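# Stand bottles on ledges matching their cap colours

## Task

Place every bottle upright on the wall ledge whose label strip has the same colour as that bottle's cap, so that the bottle's entire base rests on that ledge.

## Robot and tools

Robot: two seven-joint arms, left_arm and right_arm, each ending in a two-finger gripper. The names do not refer to sides of the camera images. Each arm's hand position is end_effector_position, the point between the finger pads when they are closed, lying under 1 cm behind the fingertips. The fingers point along the gripper's own +z axis and close along its y axis. Closing pushes the fingertips about 17 mm further out along +z, mostly while the pads are more than 70 mm apart. Equal joint values on both arms give mirror-image postures. Turning the gripper a lot can swing the elbow.

Scene frame: origin on the plane z = 0, beneath the midpoint between the arm bases, which sit 0.70 m above it. +x points forward (the way the arms face), +z up, and left_arm is on the +y side. Positions are in metres. Orientations are quaternions written w first (qw, qx, qy, qz). Reported poses can be off by a few centimetres, more at long reach.

Row layout: every row has 16 numbers. The first 8 are left_arm: x, y, z, qw, qx, qy, qz, opening. The next 8 are right_arm in the same order. Send all 16 even if only one arm should move. x, y, z and the quaternion are an absolute pose for that gripper in the scene frame, not an offset. Opening runs from -1 (closed) to +1 (fully open, 0.145 m), and it is a commanded value, not a change. Going from fully open to closed needs at least about 0.5 s. To keep an arm still, repeat its last reported pose and its wanted opening in every call. To keep a gripper's orientation, repeat the same target quaternion rather than the drifted reported one. A 0 in the opening slot is a real command (half open), so resend the present opening to leave the fingers as they are.

execute_actions(actions, cameras): actions is a list of actions. Each action is a table of up to 15 rows, each row lasting one step of 1/30 s. A shorter table repeats its last row until 15 steps have passed. An action is refused for both arms if any target lies more than 0.6 m from that gripper's present position along any of the gripper's own axes. If the first action fails this check against the last reported state, or any action is malformed, the whole call is refused. An empty list just reports state and images. At each step the controller clips the commanded pose to within 90 mm and 16 degrees of the measured pose, so one action may fall short. The Hand target line shows where each arm is now sent; command the rest next time. Results of action calls also list end_effector_position at some steps.

move(target, speed, blend, opening_speed, blocking, cameras): drives each gripper in a straight line from its Hand target to the target pose. target is one 16-number row or a list of up to 15 such rows, all absolute, with no 0.6 m limit. speed is in m/s, 0.002 to 0.5, default 0.25, and turning is capped at twice that in rad/s. It can be one number or one per target. blend, in m, rounds corners of a list (0 stops at each point). opening_speed is per second on the -1..+1 scale, at least 0.2. blocking=false returns after about 0.5 s while the move continues, and a new move replaces it. Paths ignore obstacles and the other arm. Grippers lag behind, stray and can spike well above speed, above all with a nearly straight arm. Faster contact and targets deeper past the contact press harder. Openings in the first target are sent at the start. Later targets' openings are applied on arrival, after everything comes to rest. The result adds a move: line giving the ending (done, off_target, moving, held, fault) and the limits that acted (paced means clipped; held means steps were withheld). An arm not named in the ending is done, within 3 mm and 2 degrees. Neither ending tells whether the arm is touching something.

wait(seconds 0 to 10): lets time pass while the arms hold their commands, or lets a running move continue. stop(): brakes a running move, and it needs room to brake. zoom_image(camera cam_high or cam_low, region [x0,y0,x1,y1] in pixels, at most 504x504): a closer look at that camera's latest image. read_manual: licence text only. finished_scene(scene): ends the scene for good, and the goal must still hold without the robot. Cameras: cam_high and cam_low, both 896x504, with calibration given.

Result lines: grip_measured is the measured opening on the -1..1 scale. To hold something, command an opening clearly below grip_measured; the further below, the harder the squeeze (about 10 N per pad). Tool commands shows current gripper commands. Joint torques follow the joint order, include gravity, have offsets and noise, and joints 3 and 4 wrap at ±28 N m. Joint velocities reading within noise means that arm is at rest. MOTOR HOT appears at 85 °C. At 100 °C an OVER-TEMPERATURE FAULT stops the arm for 30 to 60 s or longer. Holding loads, stretching out or pushing at an unreachable pose heats motors, even while you think. The scene keeps running while you think.

Avoid: dropping bottles, releasing them while moving, knocking anything off the work area, fast contacts and hard presses, bringing the grippers or wrist cameras into each other (the clearance check does not prevent this), and fault stops. Items you hold may be tugged briefly. Set bottles down gently, fully on the ledge.

Each tool is called after ">>>" as a command line: name --argument value for each argument, lists and objects as JSON in quotes; but a table of rows of numbers goes row by row, as --pt "numbers of a row", without its own name.

## Session

>>> execute_actions --actions '[]'

>>> zoom_image --camera "cam_high" --region '[420, 200, 700, 420]'

>>> zoom_image --camera "cam_low" --region '[330, 130, 630, 390]'

Scene clock: 0.00 s.
left_arm: end_effector_position=(+0.2239, +0.1828, +0.6144) grip_measured=+1.00 end_effector_quat_wxyz=(-0.319, +0.395, -0.515, +0.691) | right_arm: end_effector_position=(+0.4009, -0.1655, +0.3728) grip_measured=+1.00 end_effector_quat_wxyz=(+0.260, +0.265, +0.837, +0.401)
Joint positions: left_arm=[-1.106 0.942 0.535 2.339 -0.48 -0.199 -0.367 0.145] | right_arm=[0.583 0.619 -0.841 0.925 -1.182 -0.496 -0.047 0.145]
Joint velocities: within noise
Joint torques (N m): no reading
Motor temperatures (°C): left_arm=[20 21 22 20 21 23 21] | right_arm=[20 22 22 19 20 19 21]
Hand target: left_arm +0.2239, +0.1828, +0.6144; -0.319, +0.395, -0.515, +0.691 | right_arm +0.4009, -0.1655, +0.3728; +0.260, +0.265, +0.837, +0.401
Tool commands: left_gripper/opening=+1.0 right_gripper/opening=+1.0

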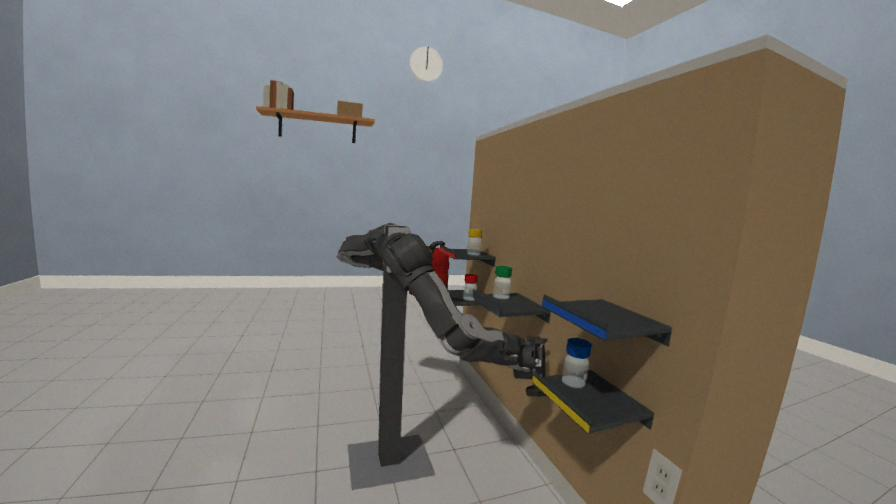

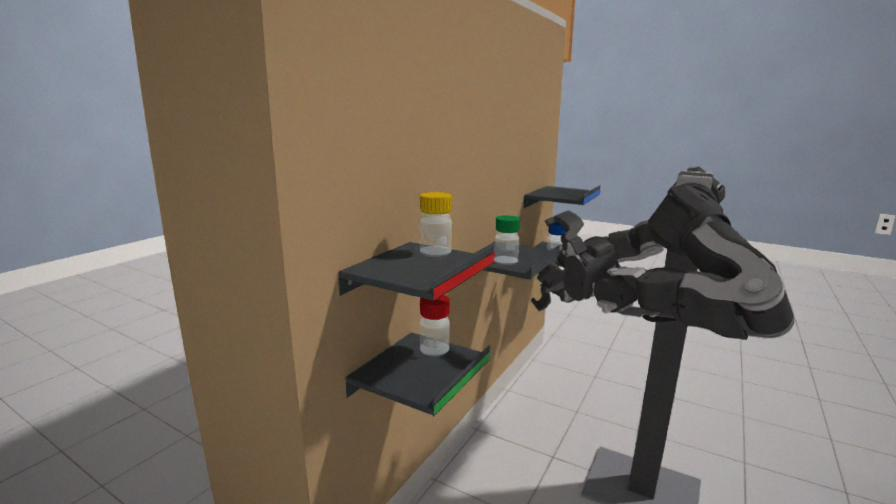

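Scaled by 1.800 from the camera's 896x504 image, which has a finer 1280x720 frame.

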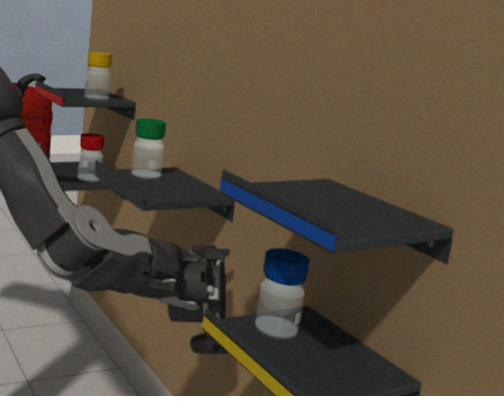

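Scaled by 1.680 from the camera's 896x504 image, which has a finer 1280x720 frame.

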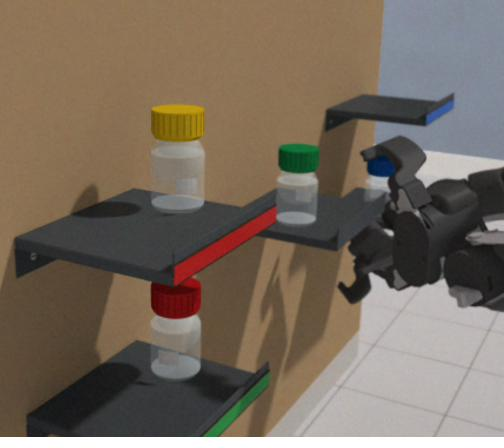

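>>> move --pt "0.28 0.19 0.61 0 0.7071 0 0.7071 1 0.30 -0.19 0.42 0 0.7071 0 0.7071 1" --pt "0.275 0.333 0.668 0 0.7071 0 0.7071 1 0.275 -0.355 0.47 0 0.7071 0 0.7071 1" --speed 0.25 --blend '[0.03,0]'

>>> zoom_image --camera "cam_low" --region '[400, 170, 600, 330]'

Scene clock: 45.27 s.
left_arm: end_effector_position=(+0.2748, +0.3341, +0.6690) grip_measured=+1.00 end_effector_quat_wxyz=(-0.003, +0.705, +0.002, +0.709) | right_arm: end_effector_position=(+0.2754, -0.3568, +0.4713) grip_measured=+1.00 end_effector_quat_wxyz=(+0.003, +0.707, +0.000, +0.707)
Joint positions: left_arm=[-0.537 0.808 0.929 2.12 1.091 0.488 0.101 0.145] | right_arm=[-0.493 0.69 0.3 1.473 0.801 -0.361 0.307 0.145]
Joint velocities: within noise
Joint torques (N m): left_arm=[1.17 5.76 2.03 2.33 0.23 -0.56 0.23] | right_arm=[0.99 4.95 2.24 2.93 0.35 -0.46 0.16]
Motor temperatures (°C): left_arm=[20 21 23 22 21 23 21] | right_arm=[22 23 23 19 20 19 21]
Hand target: left_arm +0.2750, +0.3331, +0.6680; +0.000, +0.707, +0.000, +0.707 | right_arm +0.2750, -0.3550, +0.4700; +0.000, +0.707, +0.000, +0.707
Off the commanded pose: left_arm 0.002 m, 0 deg | right_arm 0.002 m, 0 deg.
move: done

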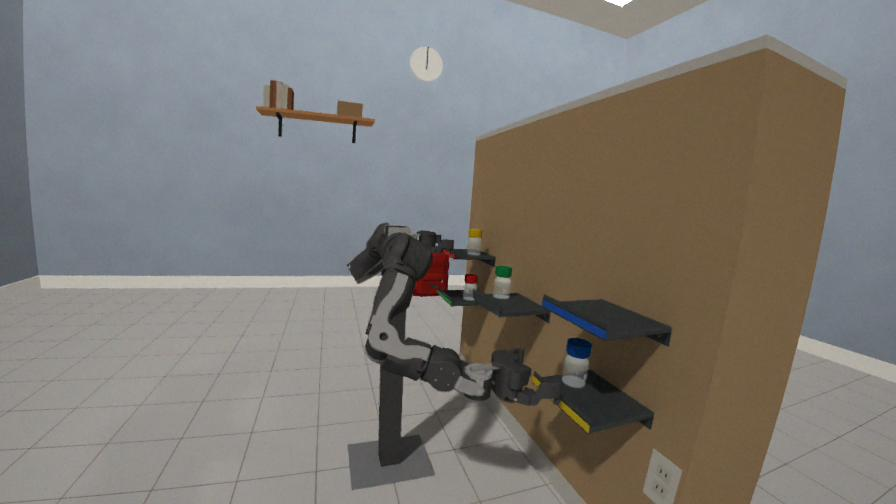

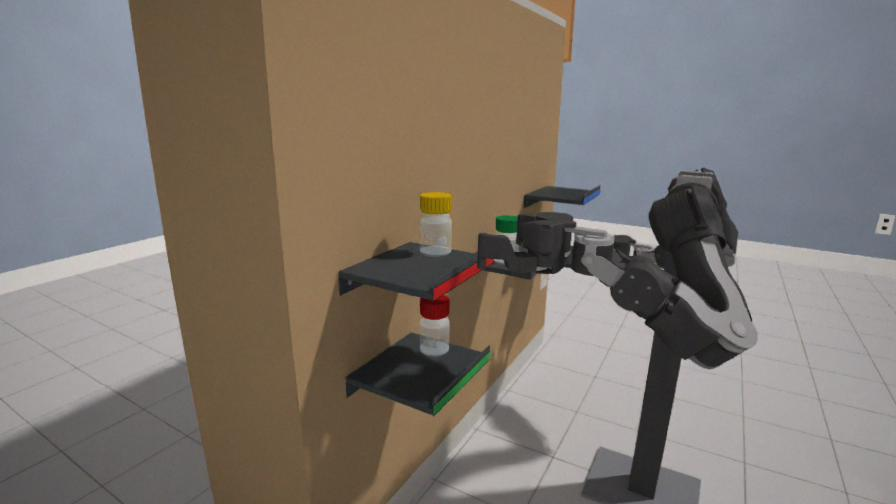

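Scaled by 2.520 from the camera's 896x504 image, which has a finer 1280x720 frame.

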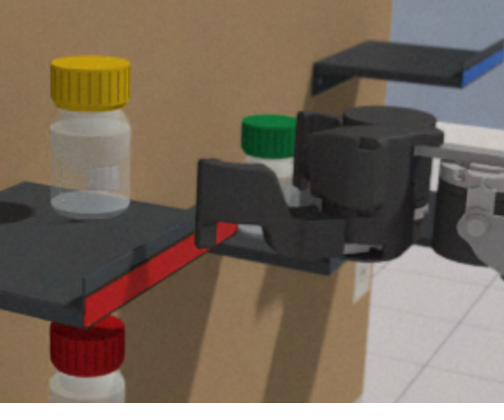

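>>> move --pt "0.402 0.333 0.666 0 0.7071 0 0.7071 1 0.395 -0.356 0.468 0 0.7071 0 0.7071 1" --pt "0.402 0.333 0.666 0 0.7071 0 0.7071 -0.8 0.395 -0.356 0.468 0 0.7071 0 0.7071 -0.8" --pt "0.402 0.333 0.705 0 0.7071 0 0.7071 -0.8 0.395 -0.356 0.505 0 0.7071 0 0.7071 -0.8" --speed '[0.15,0.15,0.12]' --opening_speed 1.8

>>> zoom_image --camera "cam_low" --region '[370, 170, 530, 290]'

>>> zoom_image --camera "cam_high" --region '[500, 300, 660, 420]'

Scene clock: 60.50 s.
left_arm: end_effector_position=(+0.4019, +0.3330, +0.7043) grip_measured=-0.39 end_effector_quat_wxyz=(+0.000, +0.709, -0.001, +0.705) | right_arm: end_effector_position=(+0.3963, -0.3579, +0.5111) grip_measured=-0.58 end_effector_quat_wxyz=(+0.003, +0.699, -0.002, +0.715)
Joint positions: left_arm=[0.485 0.972 0.073 1.631 0.979 0.585 -0.008 0.047] | right_arm=[0.786 1.176 -1.416 1.18 1.511 -0.663 -0.008 0.032]
Joint velocities: within noise
Joint torques (N m): left_arm=[6.87 5.26 2.51 2.99 0.08 -0.79 0.03] | right_arm=[3.73 4.55 2.39 0.55 0.15 -0.13 0.2]
Motor temperatures (°C): left_arm=[21 22 23 21 21 24 21] | right_arm=[35 24 26 26 20 24 42]
Hand target: left_arm +0.4020, +0.3330, +0.7050; +0.000, +0.707, +0.000, +0.707 | right_arm +0.3950, -0.3559, +0.5050; +0.000, +0.707, +0.000, +0.707
Off the commanded pose: left_arm 0.001 m, 0 deg | right_arm 0.007 m, 1 deg.
move: off_target (right_arm); target 2's new opening was sent with right_arm's hand 0.073 m and 18 deg from that target; limits=paced

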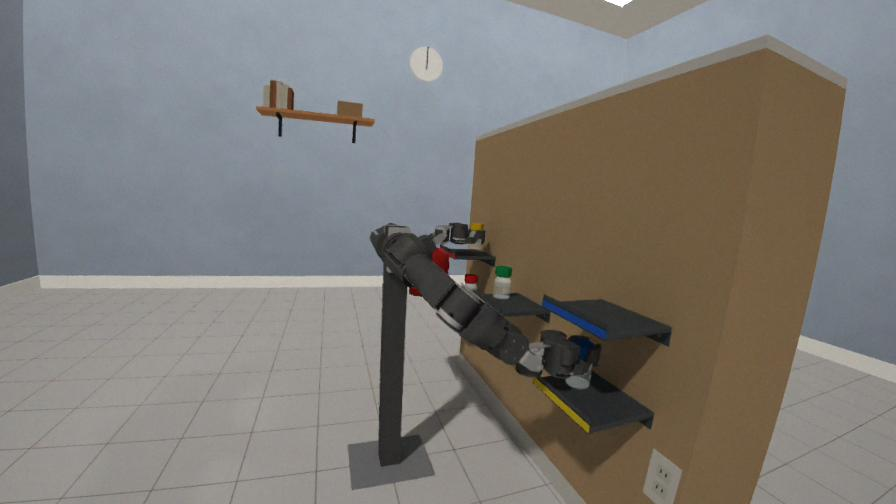

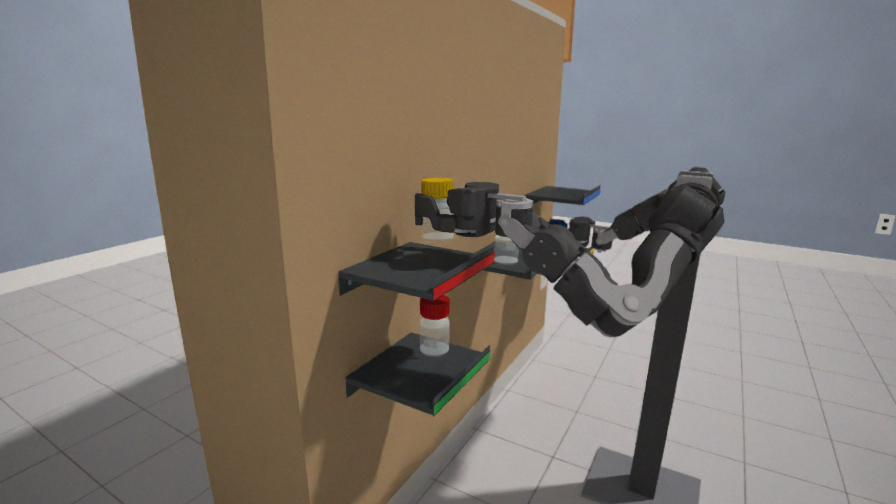

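Scaled by 3.150 from the camera's 896x504 image, which has a finer 1280x720 frame.

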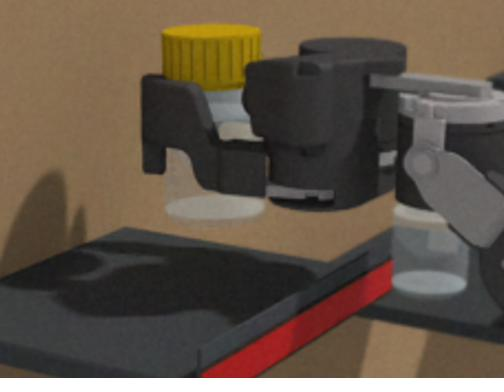

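Scaled by 3.150 from the camera's 896x504 image, which has a finer 1280x720 frame.

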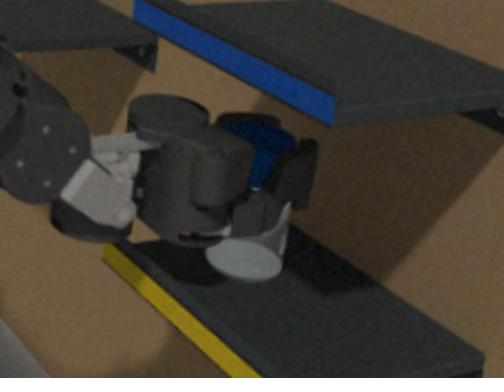

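>>> move --pt "0.398 0.2 0.702 0 0.7071 0 0.7071 -0.8 0.39 -0.21 0.53 0 0.7071 0 0.7071 -0.9" --speed 0.15

>>> zoom_image --camera "cam_high" --region '[470, 260, 630, 380]'

>>> zoom_image --camera "cam_low" --region '[450, 150, 650, 290]'

Scene clock: 80.53 s.
left_arm: end_effector_position=(+0.3981, +0.1989, +0.7004) grip_measured=-0.39 end_effector_quat_wxyz=(+0.003, +0.708, -0.001, +0.706) | right_arm: end_effector_position=(+0.3895, -0.2099, +0.5282) grip_measured=-0.58 end_effector_quat_wxyz=(-0.002, +0.710, +0.000, +0.705)
Joint positions: left_arm=[0.612 0.61 -0.189 1.98 0.933 0.781 -0.544 0.047] | right_arm=[0.836 1.038 -1.441 1.705 1.118 -0.437 -0.742 0.032]
Joint velocities: within noise
Joint torques (N m): left_arm=[8.51 2.86 1.65 2.91 -0.09 -0.54 -0.05] | right_arm=[5.45 2.78 4.12 1.87 -0.5 -0.38 -0.16]
Motor temperatures (°C): left_arm=[22 23 23 21 21 25 21] | right_arm=[25 24 24 23 20 21 29]
Hand target: left_arm +0.3980, +0.2000, +0.7021; +0.000, +0.707, +0.000, +0.707 | right_arm +0.3900, -0.2101, +0.5300; +0.000, +0.707, +0.000, +0.707
Off the commanded pose: left_arm 0.002 m, 0 deg | right_arm 0.002 m, 0 deg.
joint sent to its limit (left arm) — joint 6 (wrist pitch), upper limit. The joint targets still meet the commanded pose.
move: done

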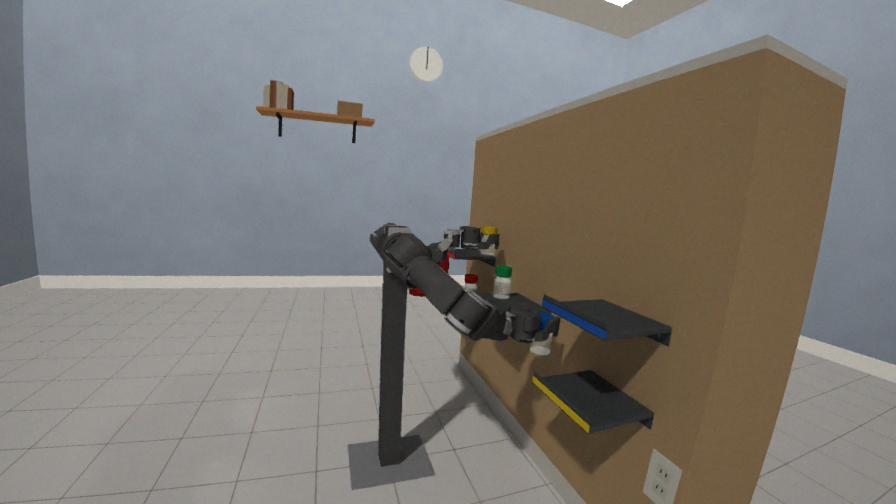

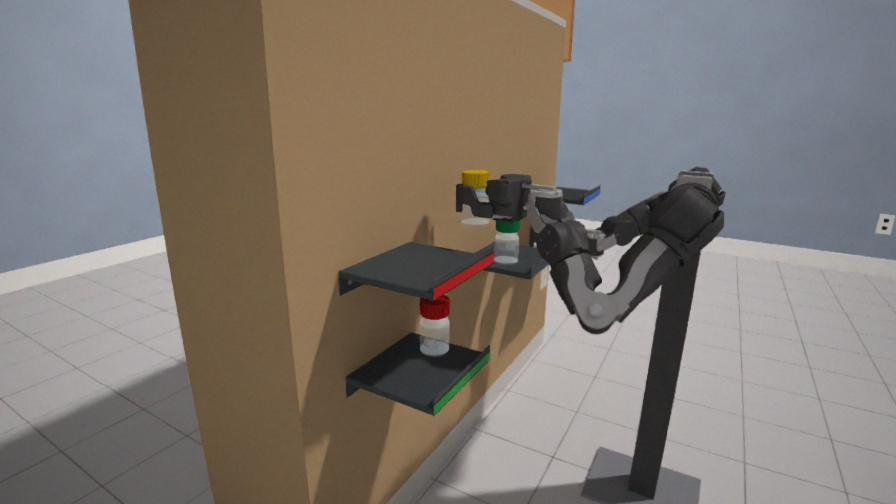

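Scaled by 3.150 from the camera's 896x504 image, which has a finer 1280x720 frame.

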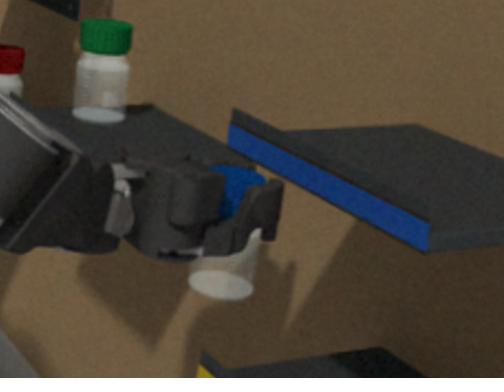

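Scaled by 2.520 from the camera's 896x504 image, which has a finer 1280x720 frame.

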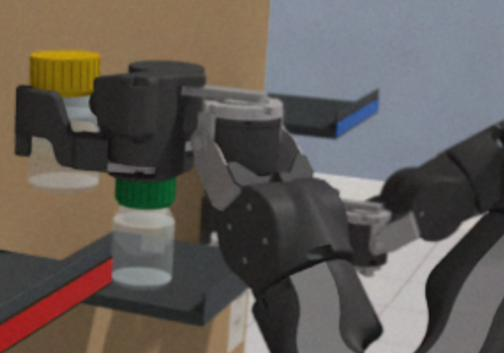

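>>> move --pt "0.398 0.199 0.705 0 0.7071 0 0.7071 -0.8 0.385 -0.22 0.745 0 0.7071 0 0.7071 -0.9" --pt "0.4 0.06 0.705 0 0.7071 0 0.7071 -0.8 0.395 -0.36 0.745 0 0.7071 0 0.7071 -0.9" --pt "0.4 -0.067 0.69 0 0.7071 0 0.7071 -0.8 0.395 -0.36 0.71 0 0.7071 0 0.7071 -0.9" --pt "0.4 -0.067 0.585 0 0.7071 0 0.7071 -0.8 0.395 -0.36 0.71 0 0.7071 0 0.7071 -0.9" --speed '[0.18,0.16,0.13,0.13]' --blend '[0.02,0.01,0.02,0]'

>>> zoom_image --camera "cam_high" --region '[500, 230, 680, 350]'

>>> zoom_image --camera "cam_low" --region '[470, 150, 630, 270]'

Scene clock: 108.87 s.
left_arm: end_effector_position=(+0.3997, -0.0664, +0.5830) grip_measured=-0.39 end_effector_quat_wxyz=(-0.001, +0.711, +0.002, +0.703) | right_arm: end_effector_position=(+0.3955, -0.3603, +0.7074) grip_measured=-0.58 end_effector_quat_wxyz=(+0.001, +0.711, -0.001, +0.703)
Joint positions: left_arm=[0.824 -0.098 -1.188 1.338 0.739 0.175 -1.213 0.047] | right_arm=[0.898 1.465 -0.773 1.555 1.503 0.139 -0.062 0.032]
Joint velocities: within noise
Joint torques (N m): left_arm=[9.4 -2.86 1.32 3.75 -0.58 -0.45 0.19] | right_arm=[4.1 5.47 5.09 0.95 0.13 -0.77 0.14]
Motor temperatures (°C): left_arm=[25 22 23 21 21 24 21] | right_arm=[24 23 24 21 20 21 26]
Hand target: left_arm +0.3999, -0.0671, +0.5850; +0.000, +0.707, +0.000, +0.707 | right_arm +0.3950, -0.3600, +0.7100; +0.000, +0.707, +0.000, +0.707
Off the commanded pose: left_arm 0.002 m, 1 deg | right_arm 0.003 m, 1 deg.
move: done

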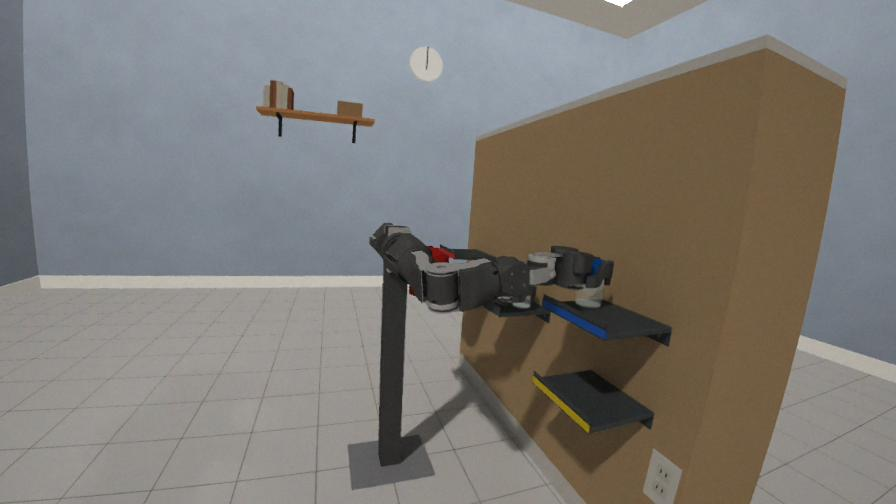

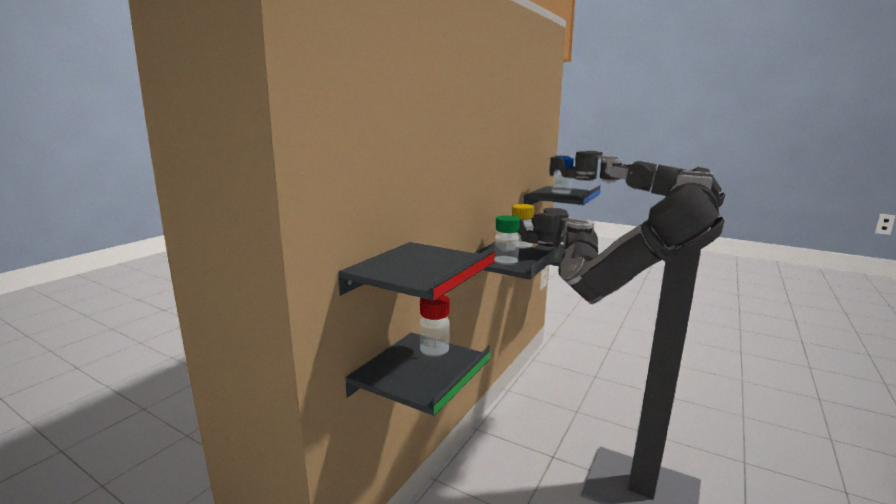

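Scaled by 2.800 from the camera's 896x504 image, which has a finer 1280x720 frame.

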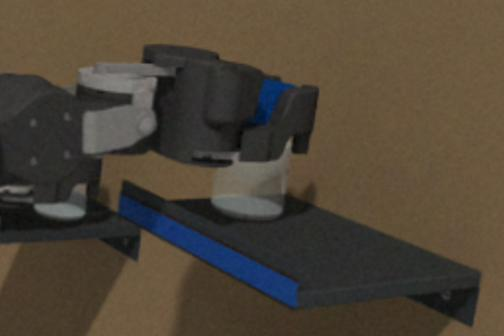

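Scaled by 3.150 from the camera's 896x504 image, which has a finer 1280x720 frame.

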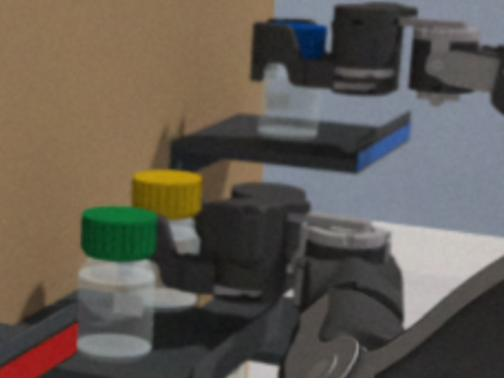

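>>> move --pt "0.4 -0.067 0.57 0 0.7071 0 0.7071 -0.8 0.395 -0.36 0.697 0 0.7071 0 0.7071 -0.9" --pt "0.4 -0.067 0.57 0 0.7071 0 0.7071 0.15 0.395 -0.36 0.697 0 0.7071 0 0.7071 -0.9" --pt "0.3 -0.067 0.575 0 0.7071 0 0.7071 0.2 0.395 -0.36 0.697 0 0.7071 0 0.7071 -0.9" --speed '[0.05,0.15,0.15]' --opening_speed 1.5

>>> zoom_image --camera "cam_high" --region '[500, 230, 680, 350]'

>>> zoom_image --camera "cam_low" --region '[470, 150, 630, 270]'

Scene clock: 126.13 s.
left_arm: end_effector_position=(+0.2999, -0.0681, +0.5754) grip_measured=+0.20 end_effector_quat_wxyz=(+0.003, +0.707, -0.001, +0.707) | right_arm: end_effector_position=(+0.3947, -0.3608, +0.7034) grip_measured=-0.58 end_effector_quat_wxyz=(+0.002, +0.700, -0.001, +0.714)
Joint positions: left_arm=[0.585 -0.064 -1.35 1.708 0.582 0.286 -1.49 0.09] | right_arm=[0.855 1.471 -0.773 1.558 1.503 0.063 -0.061 0.032]
Joint velocities: within noise
Joint torques (N m): left_arm=[5.39 -3.44 1.57 4.18 -0.44 -0.04 -0.03] | right_arm=[2.7 4.73 3.41 0.53 0.13 -0.25 0.13]
Motor temperatures (°C): left_arm=[25 22 23 22 22 24 21] | right_arm=[23 24 24 20 20 21 25]
Hand target: left_arm +0.3000, -0.0670, +0.5749; +0.000, +0.707, +0.000, +0.707 | right_arm +0.3950, -0.3599, +0.6970; +0.000, +0.707, +0.000, +0.707
Off the commanded pose: left_arm 0.001 m, 0 deg | right_arm 0.006 m, 1 deg.
move: off_target (right_arm); target 2's new opening was sent with left_arm's hand 0.007 m and 1 deg from that target

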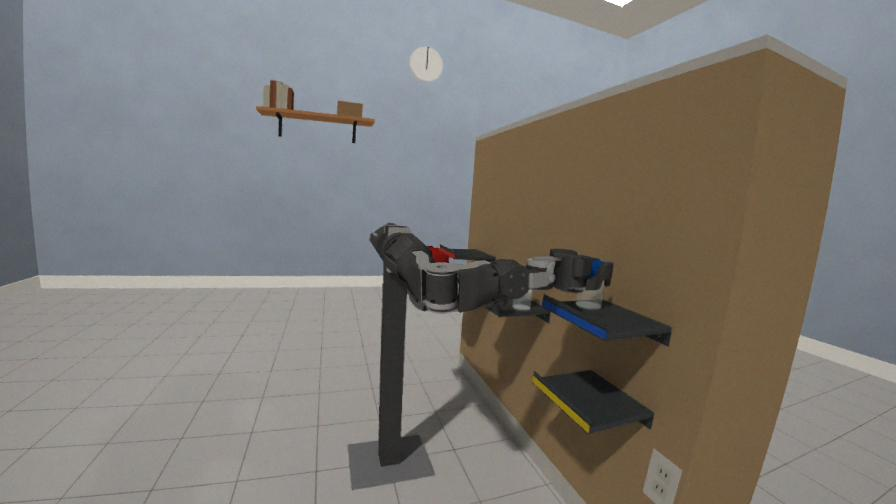

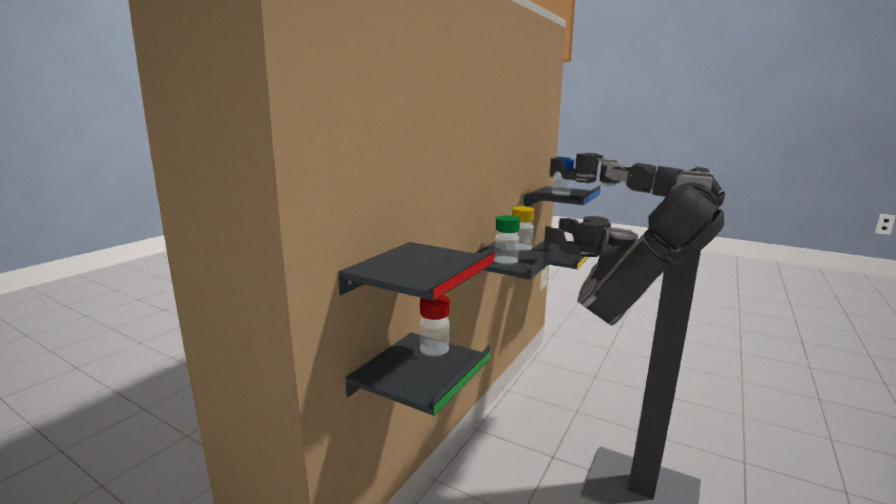

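Scaled by 2.800 from the camera's 896x504 image, which has a finer 1280x720 frame.

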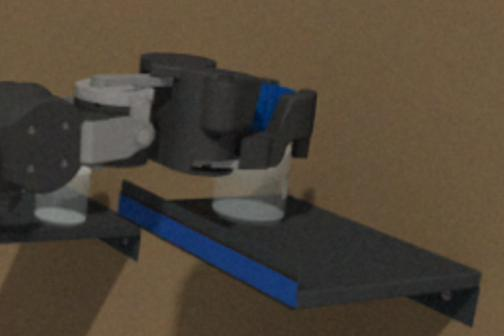

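Scaled by 3.150 from the camera's 896x504 image, which has a finer 1280x720 frame.

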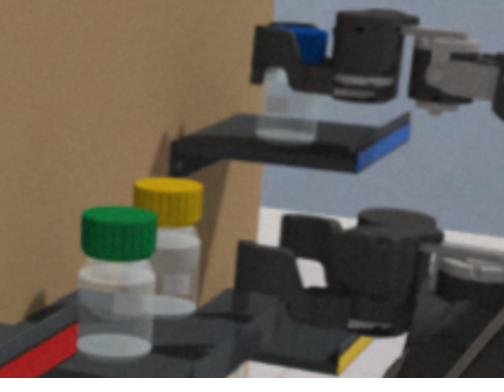

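>>> move --pt "0.3 -0.067 0.575 0 0.7071 0 0.7071 0.2 0.3947 -0.3605 0.701 0 0.7071 0 0.7071 -0.9" --pt "0.285 0.19 0.52 0 0.7071 0 0.7071 1 0.3947 -0.3605 0.701 0 0.7071 0 0.7071 0.3" --pt "0.275 0.335 0.47 0 0.7071 0 0.7071 1 0.285 -0.358 0.708 0 0.7071 0 0.7071 0.4" --speed 0.18 --opening_speed 1.2

>>> zoom_image --camera "cam_high" --region '[500, 230, 680, 350]'

Scene clock: 143.40 s.
left_arm: end_effector_position=(+0.2756, +0.3358, +0.4713) grip_measured=+1.00 end_effector_quat_wxyz=(-0.002, +0.707, -0.001, +0.708) | right_arm: end_effector_position=(+0.2879, -0.3584, +0.7102) grip_measured=+0.40 end_effector_quat_wxyz=(+0.005, +0.706, +0.003, +0.708)
Joint positions: left_arm=[-0.49 1.187 -0.317 1.555 1.096 -0.787 -0.151 0.145] | right_arm=[1.674 1.996 -1.57 1.977 1.559 0.101 0.017 0.105]
Joint velocities: within noise
Joint torques (N m): left_arm=[2.57 5.31 1.8 1.84 0.12 -0.65 0.23] | right_arm=[1.44 -0.46 3.26 0.47 0.15 -0.31 0.17]
Motor temperatures (°C): left_arm=[24 22 23 22 22 24 21] | right_arm=[23 24 24 20 20 20 24]
Hand target: left_arm +0.2750, +0.3350, +0.4700; +0.000, +0.707, +0.000, +0.707 | right_arm +0.2876, -0.3580, +0.7081; +0.002, +0.709, +0.003, +0.706
Off the commanded pose: left_arm 0.002 m, 0 deg | right_arm 0.004 m, 1 deg.
joint sent to its limit (left arm) — joint 6 (wrist pitch), lower limit. The joint targets still meet the commanded pose.
joint sent to its limit (right arm) — joint 2 (shoulder roll), upper limit; joint 3 (upper arm roll), lower limit; joint 5 (forearm roll), upper limit. The joint targets still meet the commanded pose.
move: off_target (right_arm); target 3's new opening was sent with right_arm's hand 0.004 m and 1 deg from that target

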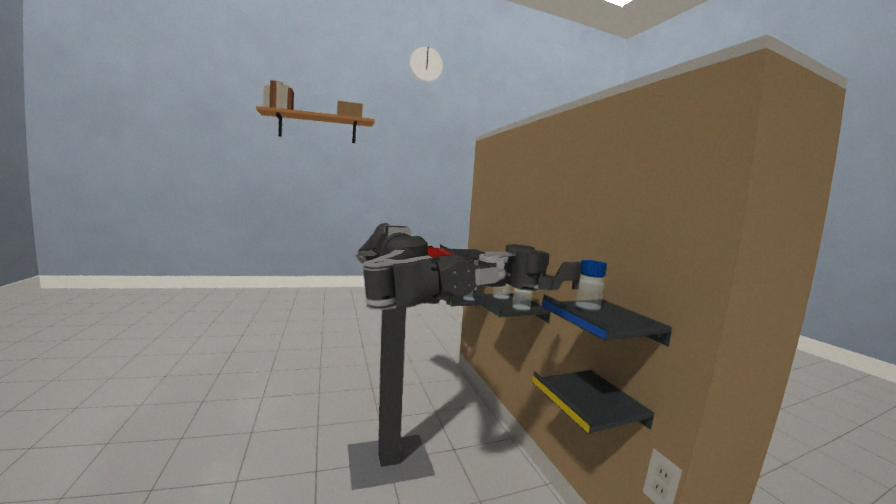

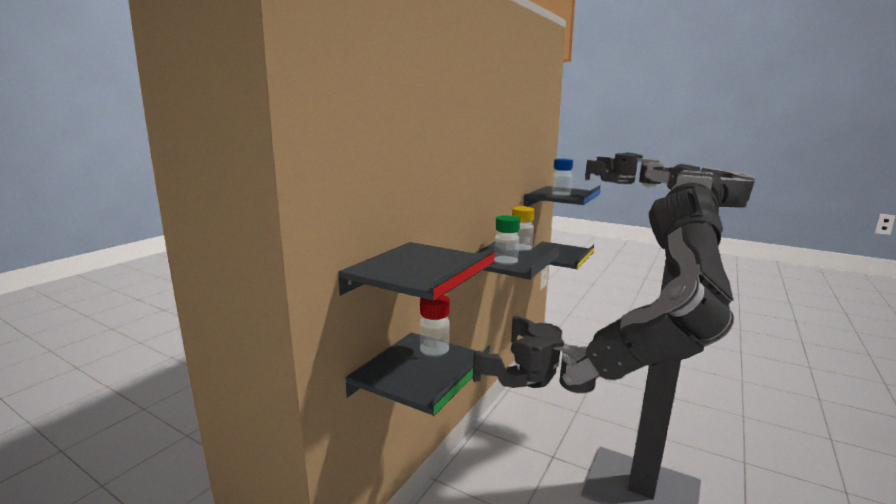

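Scaled by 2.800 from the camera's 896x504 image, which has a finer 1280x720 frame.

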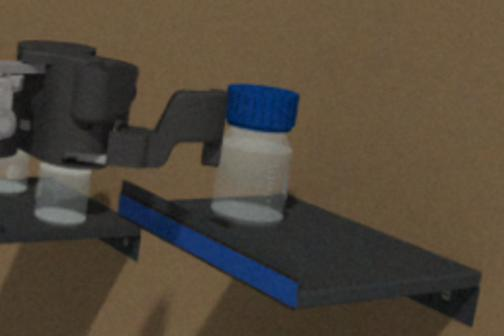

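>>> move --pt "0.33 0.335 0.469 0 0.7071 0 0.7071 1 0.295 -0.2 0.66 0 0.7071 0 0.7071 0.4" --pt "0.402 0.336 0.466 0 0.7071 0 0.7071 1 0.30 -0.068 0.575 0 0.7071 0 0.7071 0.4" --speed 0.17 --blend '[0.03,0]'

>>> zoom_image --camera "cam_low" --region '[370, 280, 530, 400]'

Scene clock: 157.07 s.
left_arm: end_effector_position=(+0.3295, +0.3711, +0.4445) grip_measured=+1.00 end_effector_quat_wxyz=(-0.159, +0.723, +0.155, +0.654) | right_arm: end_effector_position=(+0.3003, -0.0675, +0.5758) grip_measured=+0.40 end_effector_quat_wxyz=(-0.003, +0.707, -0.001, +0.708)
Joint positions: left_arm=[0.648 1.149 -1.556 1.401 1.329 -0.784 -0.79 0.145] | right_arm=[0.847 0.635 -1.57 2.18 0.846 -0.023 -1.547 0.105]
Joint velocities: within noise
Joint torques (N m): left_arm=[32.27 -8.48 8.47 -13.11 -1 2.37 6.26] | right_arm=[4.05 0.51 2.52 2.67 -0.58 0.16 -0.14]
Motor temperatures (°C): left_arm=[29 23 24 22 22 26 32] | right_arm=[22 23 24 20 20 20 24]
Hand target: left_arm +0.3827, +0.3315, +0.4750; -0.088, +0.711, +0.069, +0.694 | right_arm +0.3000, -0.0680, +0.5750; +0.000, +0.707, +0.000, +0.707
Off the commanded pose: left_arm 0.083 m, 26 deg; orientation clipped | right_arm 0.001 m, 0 deg.
move: off_target (left_arm); limits=paced

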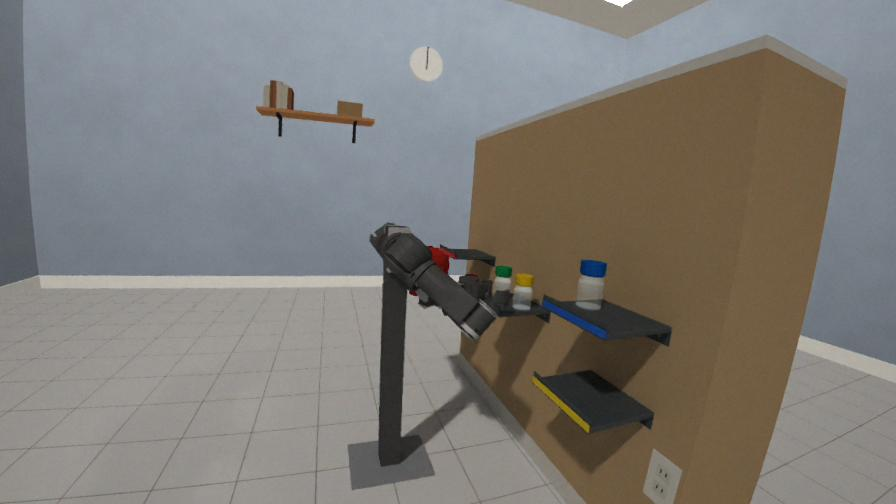

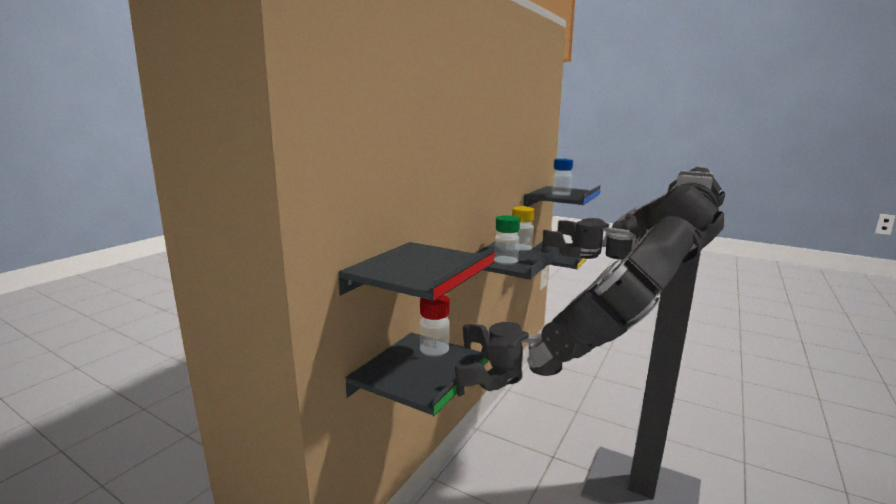

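Scaled by 3.150 from the camera's 896x504 image, which has a finer 1280x720 frame.

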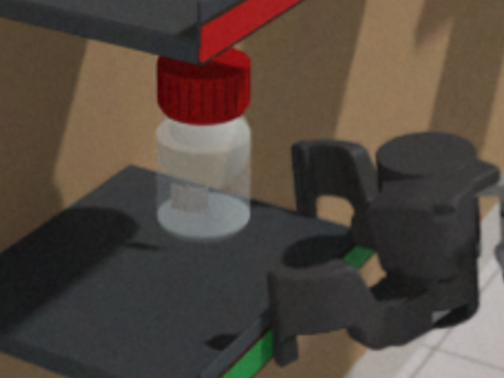

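>>> move --pt "0.27 0.34 0.50 0 0.7071 0 0.7071 0.4 0.403 -0.067 0.570 0 0.7071 0 0.7071 0.3" --pt "0.28 0.335 0.54 0 0.7071 0 0.7071 0.4 0.403 -0.067 0.570 0 0.7071 0 0.7071 0.3" --speed 0.12

Scene clock: 239.37 s.
left_arm: end_effector_position=(+0.0827, +0.3575, +0.2705) grip_measured=+1.00 end_effector_quat_wxyz=(-0.186, +0.921, +0.056, +0.339) | right_arm: end_effector_position=(+0.3006, -0.0677, +0.5756) grip_measured=+0.30 end_effector_quat_wxyz=(-0.003, +0.707, -0.001, +0.708)
Joint positions: left_arm=[-0.081 1.083 -1.52 1.33 1.302 -0.697 -0.734 0.145] | right_arm=[0.847 0.635 -1.57 2.178 0.846 -0.023 -1.547 0.098]
Joint velocities: within noise
Joint torques (N m): left_arm=[0.2 6.4 -0.14 1.58 0.02 -0.33 -0.01] | right_arm=[4.21 0.38 2.71 2.26 -0.53 0.11 -0.05]
Motor temperatures (°C): left_arm=[84 24 41 42 22 27 35] | right_arm=[23 23 23 20 21 20 23]
Hand target: left_arm +0.0828, +0.3577, +0.2706; -0.186, +0.921, +0.056, +0.339 | right_arm +0.3008, -0.0681, +0.5749; +0.000, +0.707, +0.000, +0.707
Tool commands: left_gripper/opening=+1.0 right_gripper/opening=+0.3
Off the commanded pose: right_arm 0.103 m, 0 deg.
OVER-TEMPERATURE FAULT: HOT MOTORS OFF, OTHERS HOLD. Before this call, joint 7 (wrist yaw) of the left arm reached 100 °C; the stop lasted 66 seconds. The left arm may have given way at the joints whose motors were off. The left arm ran none of this call's commands: an arm, its gripper or tool too, takes no command until a result says that it accepts commands again. In this call the stop used 76 of the actions that the scene allows. The left arm's motors are all on again: its gripper holds where the fault left it. The left arm accepts commands again.
MOTOR HOT: on. Joint 1 (shoulder pitch) of the left arm reports 84 °C.
move: fault (left_arm), off_target (right_arm; braked at the fault stop of left_arm); path passed 0 of 2 targets

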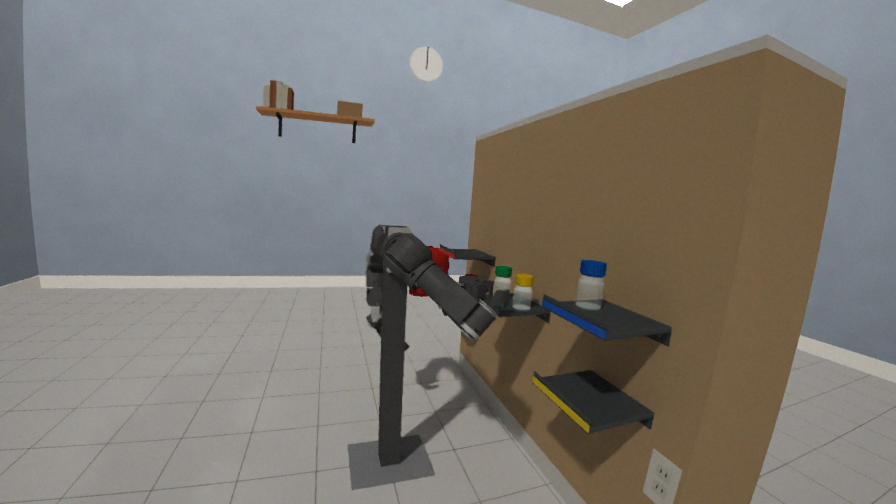

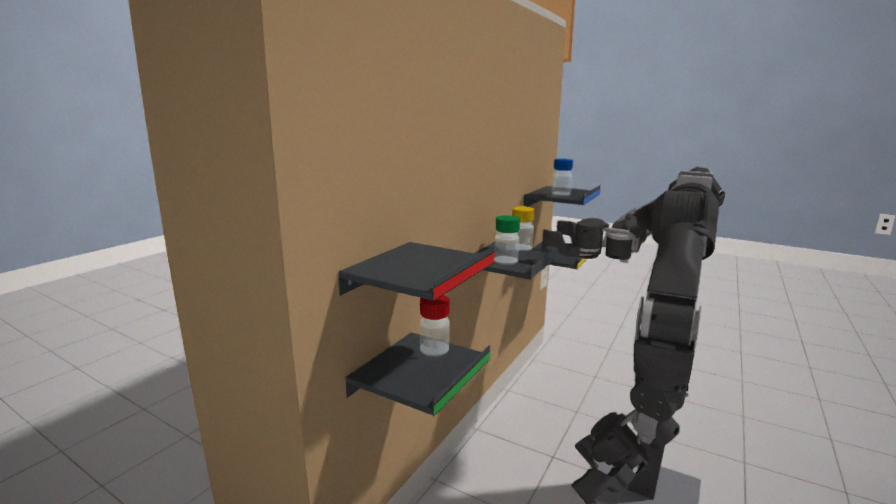

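>>> move --pt "0.15 0.32 0.45 0 0.7071 0 0.7071 0.4 0.403 -0.067 0.570 0 0.7071 0 0.7071 0.3" --pt "0.27 0.25 0.58 0 0.7071 0 0.7071 0.4 0.403 -0.067 0.570 0 0.7071 0 0.7071 -0.8" --speed '[0.25,0.3]'

Scene clock: 253.33 s.
left_arm: end_effector_position=(+0.2700, +0.2489, +0.5818) grip_measured=+0.40 end_effector_quat_wxyz=(+0.001, +0.705, -0.003, +0.709) | right_arm: end_effector_position=(+0.3634, -0.0633, +0.5648) grip_measured=-0.39 end_effector_quat_wxyz=(+0.003, +0.739, -0.002, +0.674)
Joint positions: left_arm=[-0.732 0.834 0.33 2.267 0.826 -0.033 -0.307 0.105] | right_arm=[1.042 0.574 -1.568 1.923 1.145 -0.089 -1.375 0.046]
Joint velocities: within noise
Joint torques (N m): left_arm=[1.46 3.26 1.35 3.43 0.04 -0.52 -0.05] | right_arm=[12.83 -1.25 5.03 -24.61 -1.7 -2.02 4.26]
Motor temperatures (°C): left_arm=[62 24 36 36 22 27 34] | right_arm=[25 23 23 25 21 21 26]
Hand target: left_arm +0.2700, +0.2500, +0.5800; +0.000, +0.707, +0.000, +0.707 | right_arm +0.3958, -0.0709, +0.5735; +0.005, +0.708, +0.001, +0.706
Off the commanded pose: left_arm 0.002 m, 1 deg | right_arm 0.040 m, 5 deg.
MOTOR HOT: cleared for the motors of the left arm.
move: off_target (right_arm); target 2's new opening was sent with right_arm's hand 0.040 m and 5 deg from that target

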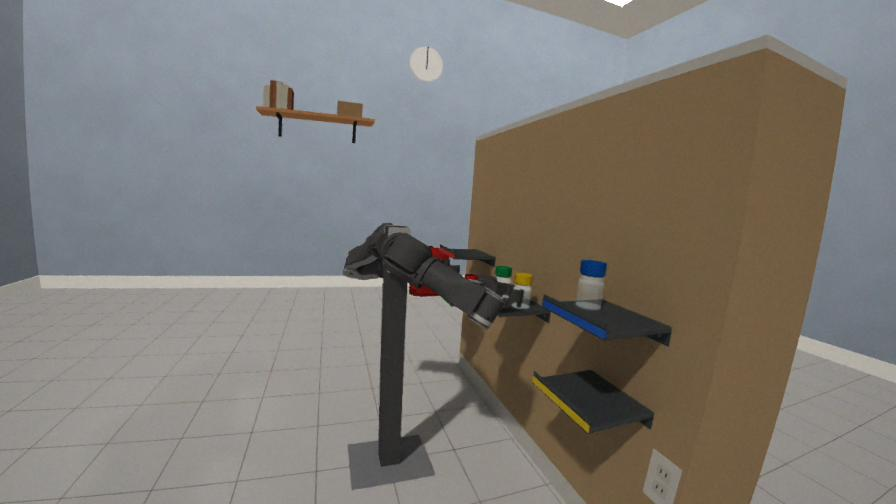

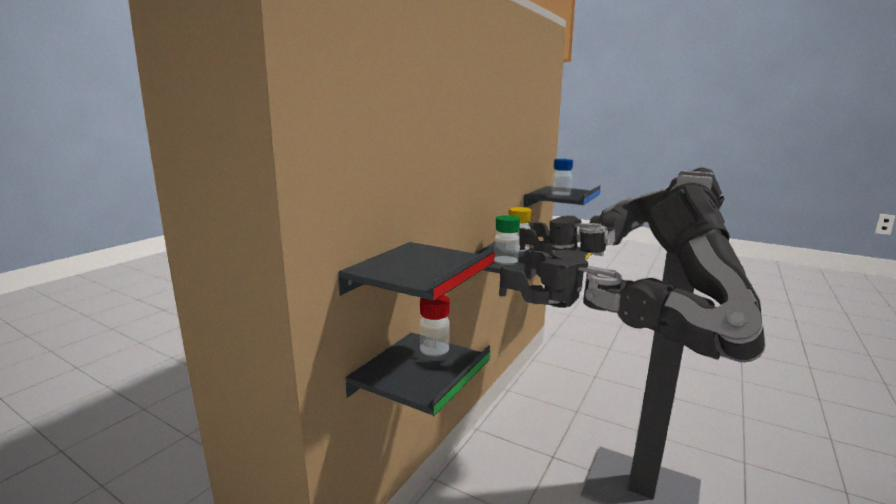

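>>> move --target '[0.27,0.33,0.56,0,0.7071,0,0.7071,0.3,0.303,-0.075,0.576,0,0.7071,0,0.7071,0.5]' --speed 0.2 --opening_speed 1.5

>>> zoom_image --camera "cam_low" --region '[400, 140, 640, 440]'

Scene clock: 265.67 s.
left_arm: end_effector_position=(+0.2698, +0.3307, +0.5594) grip_measured=+0.30 end_effector_quat_wxyz=(-0.002, +0.708, +0.002, +0.706) | right_arm: end_effector_position=(+0.3030, -0.0741, +0.5770) grip_measured=+0.50 end_effector_quat_wxyz=(-0.004, +0.707, -0.001, +0.708)
Joint positions: left_arm=[-0.823 0.855 0.544 1.936 0.982 -0.178 0.043 0.098] | right_arm=[0.861 0.673 -1.57 2.189 0.861 -0.042 -1.523 0.112]
Joint velocities: within noise
Joint torques (N m): left_arm=[1.09 4.63 2.69 3.22 0.21 -0.69 0.23] | right_arm=[4 0.67 2.51 2.28 -0.58 0.14 -0.15]
Motor temperatures (°C): left_arm=[54 24 33 33 22 27 34] | right_arm=[30 23 24 52 23 24 38]
Hand target: left_arm +0.2700, +0.3300, +0.5599; +0.000, +0.707, +0.000, +0.707 | right_arm +0.3030, -0.0750, +0.5761; +0.000, +0.707, +0.000, +0.707
Off the commanded pose: left_arm 0.001 m, 0 deg | right_arm 0.001 m, 1 deg.
move: done

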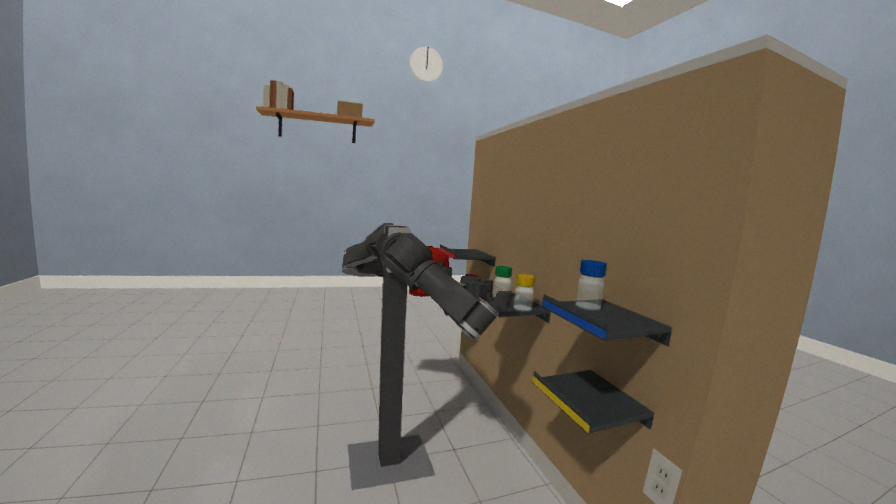

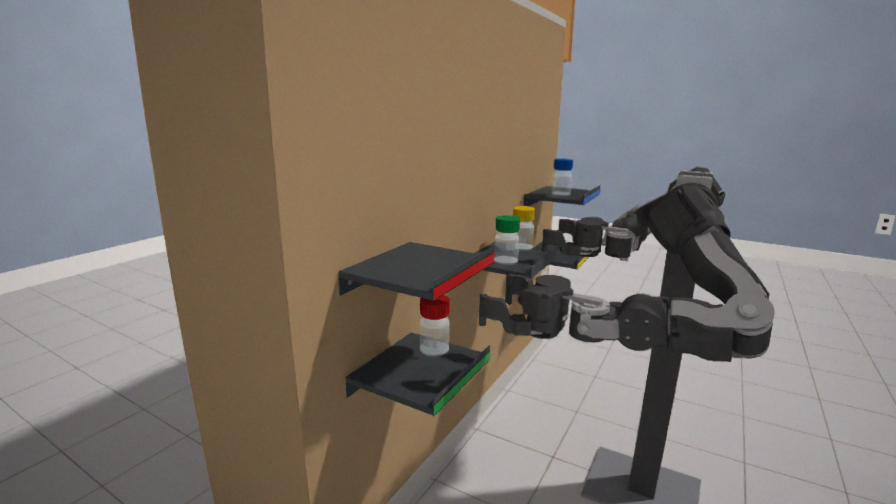

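Scaled by 1.680 from the camera's 896x504 image, which has a finer 1280x720 frame.

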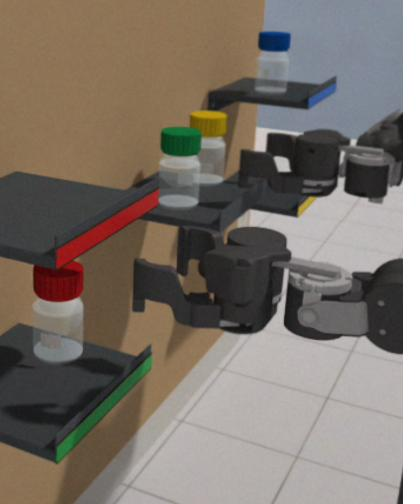

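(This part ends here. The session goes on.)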